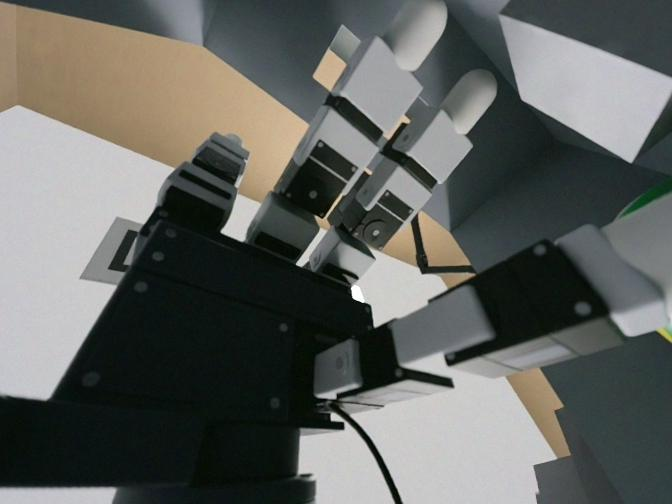

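Emit:
{"api": "move", "payload": {
  "arm1": {"joints": {"joint1_rad": 1.2}, "min_time_s": 3},
  "arm2": {"target": [0.569, -1.806, 0.738, 0.4777, -0.5693, 0.5126, -0.4301], "speed": 0.06},
  "arm5": {"joints": {"joint1_rad": -1.71, "joint2_rad": 2.04, "joint3_rad": 1.16, "joint4_rad": 0.096, "joint5_rad": 0.0, "joint6_rad": 0.62, "hand_index_mcp": 1.0, "hand_middle_mcp": 1.0, "hand_thumb_cmc": 0.7}, "min_time_s": 4},
  "arm6": {"joints": {"joint1_rad": 1.922}, "min_time_s": 5},
  "cameras": ["arm2_cam_wrist", "arm5_cam_wrist"]
}}

Scene clock: 2556.37 s.
Joint torques (N m): arm1=[-0.67 -16.97 5.57 0.69 0.92 0.01] | arm2=[-0.73 -23.18 7.97 1.37 -0.91 0.05] | arm3=[-1.03 -21.89 11.07 -0.55 0.81 -0.06] | arm4=[0.21 -21.89 9.11 -0.79 1.06 -0.08] | arm5=[1.61 -19.43 5.42 2.19 0.1 -0.19] | arm6=[-0.5 -24.12 11.86 0.29 -1.18 0.17]
Heat: arm1: hottest joint2_rad 58 °C; arm2: hottest joint3_rad 56 °C; arm3: hottest joint3_rad 51 °C; arm4: hottest joint2_rad 65 °C; arm5: hottest joint2_rad 61 °C; arm6: hottest joint3_rad 46 °C.
move: arm1 done; arm2 off_target; arm5 done; arm6 done
Joint velocities: within noise
arm1.joint_positions: joint1_rad=+1.203 joint2_rad=+1.901 joint3_rad=+1.094 joint4_rad=-0.250 joint5_rad=+1.359 joint6_rad=-2.094 hand_index_mcp=-0.203 hand_index_abd=+0.003 hand_index_pip=+0.578 hand_index_dip=+0.697 hand_middle_mcp=-0.210 hand_middle_abd=+0.190 hand_middle_pip=+0.577 hand_middle_dip=+0.698 hand_ring_mcp=+0.991 hand_ring_abd=-0.002 hand_ring_pip=+0.574 hand_ring_dip=+0.696 hand_thumb_cmc=-0.567 hand_thumb_axl=+0.679 hand_thumb_mcp=+0.224 hand_thumb_ipl=+0.170 hand_current_limit=+0.600 hand_speed=-0.850
arm1.joint_status: all done
arm1.hand_state: goal,goal,goal,goal,goal,goal,goal,goal,goal,goal,goal,goal,goal,goal,goal,goal
arm1.index_mcp_current_ma: -14
arm1.index_abd_current_ma: 8
arm1.index_pip_current_ma: 7
arm1.index_dip_current_ma: 2
arm1.middle_mcp_current_ma: -45
arm1.middle_abd_current_ma: -34
arm1.middle_pip_current_ma: 3
arm1.middle_dip_current_ma: 9
arm1.ring_mcp_current_ma: -41
arm1.ring_abd_current_ma: -5
arm1.ring_pip_current_ma: -7
arm1.ring_dip_current_ma: 0
arm1.thumb_cmc_current_ma: 10
arm1.thumb_axl_current_ma: 3
arm1.thumb_mcp_current_ma: -12
arm1.thumb_ipl_current_ma: 9
arm1.hand_goal_index_mcp: -0.200
arm1.hand_goal_index_abd: 0.000
arm1.hand_goal_index_pip: 0.576
arm1.hand_goal_index_dip: 0.696
arm1.hand_goal_middle_mcp: -0.200
arm1.hand_goal_middle_abd: 0.200
arm1.hand_goal_middle_pip: 0.576
arm1.hand_goal_middle_dip: 0.696
arm1.hand_goal_ring_mcp: 1.000
arm1.hand_goal_ring_abd: 0.000
arm1.hand_goal_ring_pip: 0.576
arm1.hand_goal_ring_dip: 0.696
arm1.hand_goal_thumb_cmc: -0.570
arm1.hand_goal_thumb_axl: 0.678
arm1.hand_goal_thumb_mcp: 0.226
arm1.hand_goal_thumb_ipl: 0.168
arm1.hand: x=-1.4520 y=-0.6582 z=+0.8894 quat_wxyz=(+0.637, -0.770, +0.033, -0.030) (m; scene frame)
arm1.hand_target: x=-1.4510 y=-0.6565 z=+0.8988 quat_wxyz=(+0.637, -0.769, +0.036, -0.029) (m; scene frame)
arm1.hand_status: not commanded
arm2.joint_positions: joint1_rad=-2.197 joint2_rad=+2.743 joint3_rad=+1.789 joint4_rad=-0.133 joint5_rad=-1.365 joint6_rad=+2.085 hand_index_mcp=-0.201 hand_index_abd=+0.001 hand_index_pip=+0.575 hand_index_dip=+0.698 hand_middle_mcp=-0.201 hand_middle_abd=+0.001 hand_middle_pip=+0.575 hand_middle_dip=+0.698 hand_ring_mcp=+0.989 hand_ring_abd=+0.001 hand_ring_pip=+0.574 hand_ring_dip=+0.696 hand_thumb_cmc=-0.582 hand_thumb_axl=+0.677 hand_thumb_mcp=+0.222 hand_thumb_ipl=+0.166 hand_current_limit=+0.400 hand_speed=-0.600
arm2.joint_status: not commanded
arm2.hand_state: goal,goal,goal,goal,goal,goal,goal,goal,goal,goal,goal,goal,goal,goal,goal,goal
arm2.index_mcp_current_ma: -1
arm2.index_abd_current_ma: 0
arm2.index_pip_current_ma: -1
arm2.index_dip_current_ma: 3
arm2.middle_mcp_current_ma: -1
arm2.middle_abd_current_ma: 0
arm2.middle_pip_current_ma: -1
arm2.middle_dip_current_ma: 2
arm2.ring_mcp_current_ma: -23
arm2.ring_abd_current_ma: 1
arm2.ring_pip_current_ma: -2
arm2.ring_dip_current_ma: 0
arm2.thumb_cmc_current_ma: -24
arm2.thumb_axl_current_ma: -1
arm2.thumb_mcp_current_ma: -8
arm2.thumb_ipl_current_ma: -3
arm2.hand_goal_index_mcp: -0.200
arm2.hand_goal_index_abd: 0.000
arm2.hand_goal_index_pip: 0.576
arm2.hand_goal_index_dip: 0.696
arm2.hand_goal_middle_mcp: -0.200
arm2.hand_goal_middle_abd: 0.000
arm2.hand_goal_middle_pip: 0.576
arm2.hand_goal_middle_dip: 0.696
arm2.hand_goal_ring_mcp: 1.000
arm2.hand_goal_ring_abd: 0.000
arm2.hand_goal_ring_pip: 0.576
arm2.hand_goal_ring_dip: 0.696
arm2.hand_goal_thumb_cmc: -0.570
arm2.hand_goal_thumb_axl: 0.678
arm2.hand_goal_thumb_mcp: 0.226
arm2.hand_goal_thumb_ipl: 0.168
arm2.hand: x=+0.5730 y=-1.7910 z=+0.7379 quat_wxyz=(-0.485, +0.572, -0.513, +0.417) (m; scene frame)
arm2.hand_target: x=+0.5687 y=-1.8055 z=+0.7383 quat_wxyz=(-0.478, +0.572, -0.511, +0.428) (m; scene frame)
arm2.hand_status: off_target (0.016 m and 1.7 deg from the pose sent, 0.020 m and 1.6 deg at the start; a joint's target at an end of its range on 55 of 56 steps)
arm3.joint_positions: joint1_rad=+0.008 joint2_rad=+2.209 joint3_rad=+1.759 joint4_rad=-1.317 joint5_rad=+1.399 joint6_rad=-1.419 hand_index_mcp=-0.208 hand_index_abd=+0.004 hand_index_pip=+0.577 hand_index_dip=+0.699 hand_middle_mcp=-0.205 hand_middle_abd=+0.191 hand_middle_pip=+0.578 hand_middle_dip=+0.699 hand_ring_mcp=-0.259 hand_ring_abd=-0.001 hand_ring_pip=+0.575 hand_ring_dip=+0.694 hand_thumb_cmc=-0.567 hand_thumb_axl=+0.676 hand_thumb_mcp=+0.223 hand_thumb_ipl=+0.170 hand_current_limit=+0.600 hand_speed=-0.930
arm3.joint_status: not commanded
arm3.hand_state: goal,goal,goal,goal,goal,goal,goal,goal,overload,goal,goal,goal,goal,goal,goal,goal
arm3.index_mcp_current_ma: -6
arm3.index_abd_current_ma: 2
arm3.index_pip_current_ma: 0
arm3.index_dip_current_ma: 1
arm3.middle_mcp_current_ma: -4
arm3.middle_abd_current_ma: -6
arm3.middle_pip_current_ma: 1
arm3.middle_dip_current_ma: 1
arm3.ring_mcp_current_ma: 0
arm3.ring_abd_current_ma: 0
arm3.ring_pip_current_ma: 0
arm3.ring_dip_current_ma: -1
arm3.thumb_cmc_current_ma: 1
arm3.thumb_axl_current_ma: -1
arm3.thumb_mcp_current_ma: -2
arm3.thumb_ipl_current_ma: 1
arm3.hand_goal_index_mcp: -0.200
arm3.hand_goal_index_abd: 0.000
arm3.hand_goal_index_pip: 0.576
arm3.hand_goal_index_dip: 0.696
arm3.hand_goal_middle_mcp: -0.200
arm3.hand_goal_middle_abd: 0.200
arm3.hand_goal_middle_pip: 0.576
arm3.hand_goal_middle_dip: 0.696
arm3.hand_goal_ring_mcp: 1.000
arm3.hand_goal_ring_abd: 0.000
arm3.hand_goal_ring_pip: 0.576
arm3.hand_goal_ring_dip: 0.696
arm3.hand_goal_thumb_cmc: -0.570
arm3.hand_goal_thumb_axl: 0.678
arm3.hand_goal_thumb_mcp: 0.226
arm3.hand_goal_thumb_ipl: 0.168
arm3.hand: x=+1.7414 y=-0.6252 z=+0.9282 quat_wxyz=(-0.114, +0.103, +0.757, -0.635) (m; scene frame)
arm3.hand_target: x=+1.7529 y=-0.6337 z=+0.9547 quat_wxyz=(-0.098, +0.121, +0.755, -0.638) (m; scene frame)
arm3.hand_status: not commanded
arm4: as last shown
arm5.joint_positions: joint1_rad=-1.716 joint2_rad=+2.058 joint3_rad=+1.168 joint4_rad=+0.081 joint5_rad=-0.002 joint6_rad=+0.628 hand_index_mcp=+0.999 hand_index_abd=+0.000 hand_index_pip=+0.577 hand_index_dip=+0.698 hand_middle_mcp=+0.999 hand_middle_abd=+0.000 hand_middle_pip=+0.577 hand_middle_dip=+0.698 hand_ring_mcp=+1.000 hand_ring_abd=+0.001 hand_ring_pip=+0.576 hand_ring_dip=+0.696 hand_thumb_cmc=+0.702 hand_thumb_axl=+0.680 hand_thumb_mcp=+0.223 hand_thumb_ipl=+0.169 hand_current_limit=+0.400 hand_speed=-0.800
arm5.joint_status: all done
arm5.hand_state: goal,goal,goal,goal,goal,goal,goal,goal,goal,goal,goal,goal,goal,goal,goal,goal
arm5.index_mcp_current_ma: -2
arm5.index_abd_current_ma: 0
arm5.index_pip_current_ma: 2
arm5.index_dip_current_ma: 7
arm5.middle_mcp_current_ma: -2
arm5.middle_abd_current_ma: 1
arm5.middle_pip_current_ma: 2
arm5.middle_dip_current_ma: 8
arm5.ring_mcp_current_ma: -2
arm5.ring_abd_current_ma: 4
arm5.ring_pip_current_ma: -1
arm5.ring_dip_current_ma: 0
arm5.thumb_cmc_current_ma: 7
arm5.thumb_axl_current_ma: 8
arm5.thumb_mcp_current_ma: -13
arm5.thumb_ipl_current_ma: 5
arm5.hand_goal_index_mcp: 1.000
arm5.hand_goal_index_abd: 0.000
arm5.hand_goal_index_pip: 0.576
arm5.hand_goal_index_dip: 0.696
arm5.hand_goal_middle_mcp: 1.000
arm5.hand_goal_middle_abd: 0.000
arm5.hand_goal_middle_pip: 0.576
arm5.hand_goal_middle_dip: 0.696
arm5.hand_goal_ring_mcp: 1.000
arm5.hand_goal_ring_abd: 0.000
arm5.hand_goal_ring_pip: 0.576
arm5.hand_goal_ring_dip: 0.696
arm5.hand_goal_thumb_cmc: 0.700
arm5.hand_goal_thumb_axl: 0.678
arm5.hand_goal_thumb_mcp: 0.226
arm5.hand_goal_thumb_ipl: 0.168
arm5.hand: x=+0.4434 y=+1.1904 z=+0.9971 quat_wxyz=(+0.143, +0.805, +0.465, +0.339) (m; scene frame)
arm5.hand_target: x=+0.4447 y=+1.1946 z=+1.0097 quat_wxyz=(+0.149, +0.798, +0.468, +0.350) (m; scene frame)
arm5.hand_status: not commanded
arm6.joint_positions: joint1_rad=+1.927 joint2_rad=+2.217 joint3_rad=+1.854 joint4_rad=-1.289 joint5_rad=-1.368 joint6_rad=+1.249 hand_index_mcp=-0.203 hand_index_abd=+0.005 hand_index_pip=+0.576 hand_index_dip=+0.698 hand_middle_mcp=-0.199 hand_middle_abd=+0.193 hand_middle_pip=+0.576 hand_middle_dip=+0.698 hand_ring_mcp=+0.988 hand_ring_abd=+0.002 hand_ring_pip=+0.574 hand_ring_dip=+0.696 hand_thumb_cmc=-0.565 hand_thumb_axl=+0.677 hand_thumb_mcp=+0.223 hand_thumb_ipl=+0.169 hand_current_limit=+0.600 hand_speed=-0.600
arm6.joint_status: all done
arm6.hand_state: goal,goal,goal,goal,goal,goal,goal,goal,goal,goal,goal,goal,goal,goal,goal,goal
arm6.index_mcp_current_ma: -4
arm6.index_abd_current_ma: 5
arm6.index_pip_current_ma: 0
arm6.index_dip_current_ma: 2
arm6.middle_mcp_current_ma: 1
arm6.middle_abd_current_ma: -7
arm6.middle_pip_current_ma: 0
arm6.middle_dip_current_ma: 2
arm6.ring_mcp_current_ma: -22
arm6.ring_abd_current_ma: 1
arm6.ring_pip_current_ma: -2
arm6.ring_dip_current_ma: 0
arm6.thumb_cmc_current_ma: 6
arm6.thumb_axl_current_ma: -1
arm6.thumb_mcp_current_ma: -5
arm6.thumb_ipl_current_ma: 1
arm6.hand_goal_index_mcp: -0.200
arm6.hand_goal_index_abd: 0.000
arm6.hand_goal_index_pip: 0.576
arm6.hand_goal_index_dip: 0.696
arm6.hand_goal_middle_mcp: -0.200
arm6.hand_goal_middle_abd: 0.200
arm6.hand_goal_middle_pip: 0.576
arm6.hand_goal_middle_dip: 0.696
arm6.hand_goal_ring_mcp: 1.000
arm6.hand_goal_ring_abd: 0.000
arm6.hand_goal_ring_pip: 0.576
arm6.hand_goal_ring_dip: 0.696
arm6.hand_goal_thumb_cmc: -0.570
arm6.hand_goal_thumb_axl: 0.678
arm6.hand_goal_thumb_mcp: 0.226
arm6.hand_goal_thumb_ipl: 0.168
arm6.hand: x=-1.0383 y=-0.3559 z=+0.9212 quat_wxyz=(+0.399, -0.613, +0.477, -0.487) (m; scene frame)
arm6.hand_target: x=-1.0412 y=-0.3697 z=+0.9488 quat_wxyz=(+0.385, -0.619, +0.468, -0.499) (m; scene frame)
arm6.hand_status: not commanded
pictures: arm2_cam_wrist, arm5_cam_wrist
camera_calibration:
arm2_cam_wrist: T_world_to_cam=[[-0.237289, 0.775252, -0.585387, 1.98427], [-0.69134, 0.28857, 0.662402, 0.372265], [0.682454, 0.561883, 0.467488, 0.396059], [0, 0, 0, 1]] pos_world=[0.457914, -1.86827, 0.729824]
arm5_cam_wrist: T_world_to_cam=[[0.100301, -0.99477, -0.0192973, 1.1962], [-0.99447, -0.10084, 0.0293496, 0.485733], [-0.0311421, 0.0162468, -0.999383, 1.11736], [0, 0, 0, 1]] pos_world=[0.397865, 1.22077, 1.12549]

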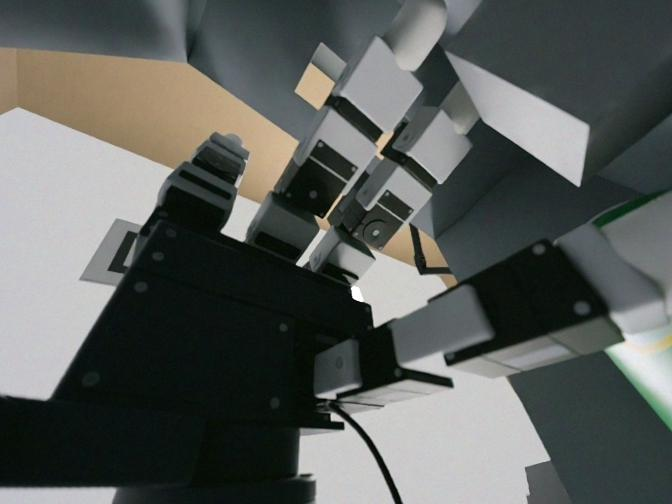

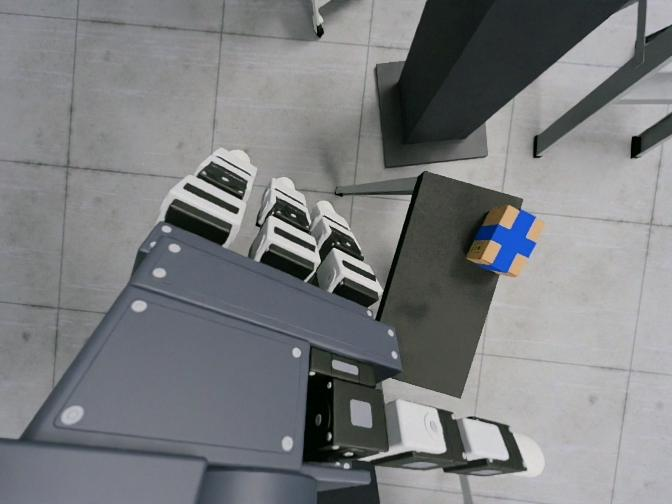

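Emit:
{"api": "zoom_image", "payload": {
  "camera": "arm5_cam_wrist",
  "region": [440, 180, 580, 300]
}}

Emit:
{"api": "move", "payload": {
  "arm2": {"joints": {"hand_index_mcp": -0.4, "hand_middle_mcp": -0.4, "hand_thumb_mcp": 0.08}},
  "arm6": {"target": [-1.035, -0.385, 0.80, 0.4778, -0.5695, 0.5124, -0.4300], "speed": 0.12},
  "cameras": ["arm2_cam_wrist", "arm6_cam_wrist"]
}}

Scaled by 3.600.

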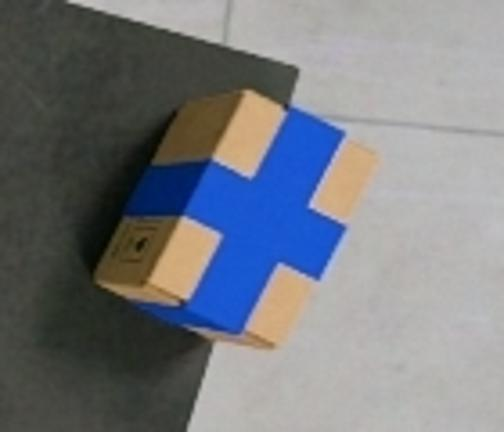

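Scene clock: 2575.13 s.
Joint torques (N m): arm1=[-0.79 -16.97 5.6 0.69 0.91 0.01] | arm2=[-0.85 -23 8.06 1.4 -0.82 0.04] | arm3=[-0.91 -22.07 11.04 -0.55 0.82 -0.04] | arm4=[0.26 -21.89 8.99 -0.69 1.05 -0.09] | arm5=[1.49 -19.37 5.42 2.19 0.1 -0.2] | arm6=[0.44 -23.59 11.4 -0.49 -1.02 0.01]
Heat: arm1: hottest joint2_rad 58 °C; arm2: hottest joint2_rad 55 °C; arm3: hottest joint3_rad 51 °C; arm4: hottest joint2_rad 65 °C; arm5: hottest joint2_rad 60 °C; arm6: hottest joint3_rad 46 °C.
move: arm2 off_target; arm6 done
Joint velocities: within noise
arm1, arm3, arm4, arm5: as last shown
arm2.joint_positions: joint1_rad=-2.198 joint2_rad=+2.743 joint3_rad=+1.789 joint4_rad=-0.133 joint5_rad=-1.366 joint6_rad=+2.087 hand_index_mcp=-0.340 hand_index_abd=+0.003 hand_index_pip=+0.590 hand_index_dip=+0.702 hand_middle_mcp=-0.398 hand_middle_abd=+0.001 hand_middle_pip=+0.575 hand_middle_dip=+0.698 hand_ring_mcp=+0.989 hand_ring_abd=+0.001 hand_ring_pip=+0.574 hand_ring_dip=+0.696 hand_thumb_cmc=-0.575 hand_thumb_axl=+0.677 hand_thumb_mcp=+0.094 hand_thumb_ipl=+0.171 hand_current_limit=+0.400 hand_speed=-0.600
arm2.joint_status: hand_index_mcp off_target (ended at -0.340, target -0.400); the others done
arm2.hand_state: blocked,goal,goal,goal,goal,goal,goal,goal,goal,goal,goal,goal,goal,goal,goal,goal
arm2.index_mcp_current_ma: 196
arm2.index_abd_current_ma: 3
arm2.index_pip_current_ma: 28
arm2.index_dip_current_ma: 9
arm2.middle_mcp_current_ma: 2
arm2.middle_abd_current_ma: 0
arm2.middle_pip_current_ma: -1
arm2.middle_dip_current_ma: 2
arm2.ring_mcp_current_ma: -23
arm2.ring_abd_current_ma: 1
arm2.ring_pip_current_ma: -2
arm2.ring_dip_current_ma: 0
arm2.thumb_cmc_current_ma: -8
arm2.thumb_axl_current_ma: -1
arm2.thumb_mcp_current_ma: 39
arm2.thumb_ipl_current_ma: 5
arm2.hand_goal_index_mcp: -0.400
arm2.hand_goal_index_abd: 0.000
arm2.hand_goal_index_pip: 0.576
arm2.hand_goal_index_dip: 0.696
arm2.hand_goal_middle_mcp: -0.400
arm2.hand_goal_middle_abd: 0.000
arm2.hand_goal_middle_pip: 0.576
arm2.hand_goal_middle_dip: 0.696
arm2.hand_goal_ring_mcp: 1.000
arm2.hand_goal_ring_abd: 0.000
arm2.hand_goal_ring_pip: 0.576
arm2.hand_goal_ring_dip: 0.696
arm2.hand_goal_thumb_cmc: -0.570
arm2.hand_goal_thumb_axl: 0.678
arm2.hand_goal_thumb_mcp: 0.080
arm2.hand_goal_thumb_ipl: 0.168
arm2.hand: x=+0.5727 y=-1.7907 z=+0.7380 quat_wxyz=(-0.486, +0.571, -0.514, +0.417) (m; scene frame)
arm2.hand_target: x=+0.5685 y=-1.8056 z=+0.7383 quat_wxyz=(-0.478, +0.572, -0.511, +0.428) (m; scene frame)
arm2.hand_status: not commanded
arm6.joint_positions: joint1_rad=+1.927 joint2_rad=+2.636 joint3_rad=+2.272 joint4_rad=-1.678 joint5_rad=-1.375 joint6_rad=+1.098 hand_index_mcp=-0.203 hand_index_abd=+0.005 hand_index_pip=+0.576 hand_index_dip=+0.698 hand_middle_mcp=-0.199 hand_middle_abd=+0.193 hand_middle_pip=+0.576 hand_middle_dip=+0.698 hand_ring_mcp=+0.988 hand_ring_abd=+0.002 hand_ring_pip=+0.574 hand_ring_dip=+0.696 hand_thumb_cmc=-0.569 hand_thumb_axl=+0.677 hand_thumb_mcp=+0.223 hand_thumb_ipl=+0.169 hand_current_limit=+0.600 hand_speed=-0.600
arm6.joint_status: not commanded
arm6.hand_state: goal,goal,goal,goal,goal,goal,goal,goal,goal,goal,goal,goal,goal,goal,goal,goal
arm6.index_mcp_current_ma: -4
arm6.index_abd_current_ma: 5
arm6.index_pip_current_ma: 0
arm6.index_dip_current_ma: 2
arm6.middle_mcp_current_ma: 1
arm6.middle_abd_current_ma: -7
arm6.middle_pip_current_ma: 0
arm6.middle_dip_current_ma: 2
arm6.ring_mcp_current_ma: -22
arm6.ring_abd_current_ma: 1
arm6.ring_pip_current_ma: -2
arm6.ring_dip_current_ma: 0
arm6.thumb_cmc_current_ma: 1
arm6.thumb_axl_current_ma: -1
arm6.thumb_mcp_current_ma: -5
arm6.thumb_ipl_current_ma: 1
arm6.hand_goal_index_mcp: -0.200
arm6.hand_goal_index_abd: 0.000
arm6.hand_goal_index_pip: 0.576
arm6.hand_goal_index_dip: 0.696
arm6.hand_goal_middle_mcp: -0.200
arm6.hand_goal_middle_abd: 0.200
arm6.hand_goal_middle_pip: 0.576
arm6.hand_goal_middle_dip: 0.696
arm6.hand_goal_ring_mcp: 1.000
arm6.hand_goal_ring_abd: 0.000
arm6.hand_goal_ring_pip: 0.576
arm6.hand_goal_ring_dip: 0.696
arm6.hand_goal_thumb_cmc: -0.570
arm6.hand_goal_thumb_axl: 0.678
arm6.hand_goal_thumb_mcp: 0.226
arm6.hand_goal_thumb_ipl: 0.168
arm6.hand: x=-1.0378 y=-0.3760 z=+0.7989 quat_wxyz=(+0.479, -0.563, +0.522, -0.426) (m; scene frame)
arm6.hand_target: x=-1.0349 y=-0.3845 z=+0.8001 quat_wxyz=(+0.475, -0.569, +0.515, -0.431) (m; scene frame)
arm6.hand_status: done (0.009 m and 1.4 deg from the pose sent, 0.125 m and 12.9 deg at the start; a joint's target at an end of its range on 19 of 66 steps)
pictures: arm2_cam_wrist, arm6_cam_wrist
camera_calibration:
arm2_cam_wrist: T_world_to_cam=[[-0.236363, 0.776869, -0.583616, 1.98509], [-0.692146, 0.286938, 0.662269, 0.369588], [0.681958, 0.560483, 0.469885, 0.392097], [0, 0, 0, 1]] pos_world=[0.457617, -1.86796, 0.729522]
arm6_cam_wrist: T_world_to_cam=[[-0.240648, 0.76896, -0.592274, 0.539573], [-0.669772, 0.310085, 0.674725, -1.16912], [0.702491, 0.55906, 0.440406, 0.70252], [0, 0, 0, 1]] pos_world=[-1.14671, -0.445135, 0.799013]

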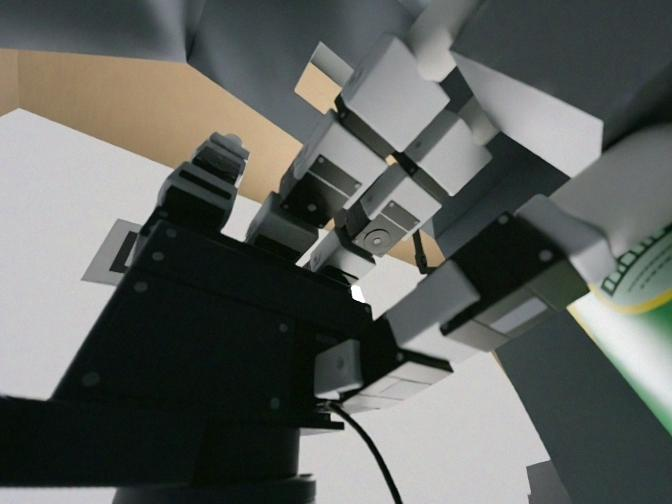

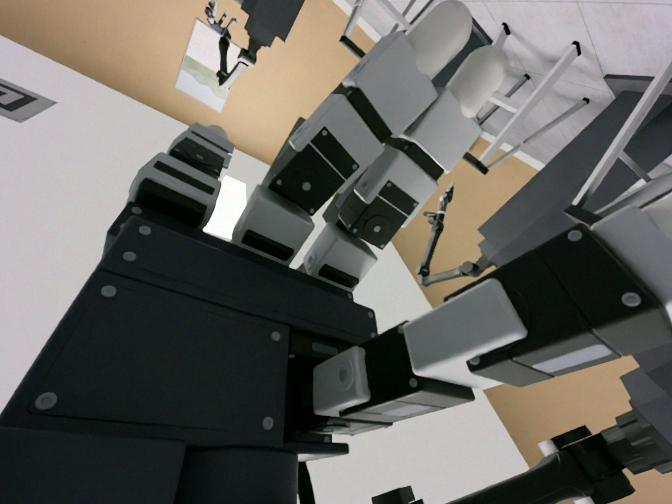

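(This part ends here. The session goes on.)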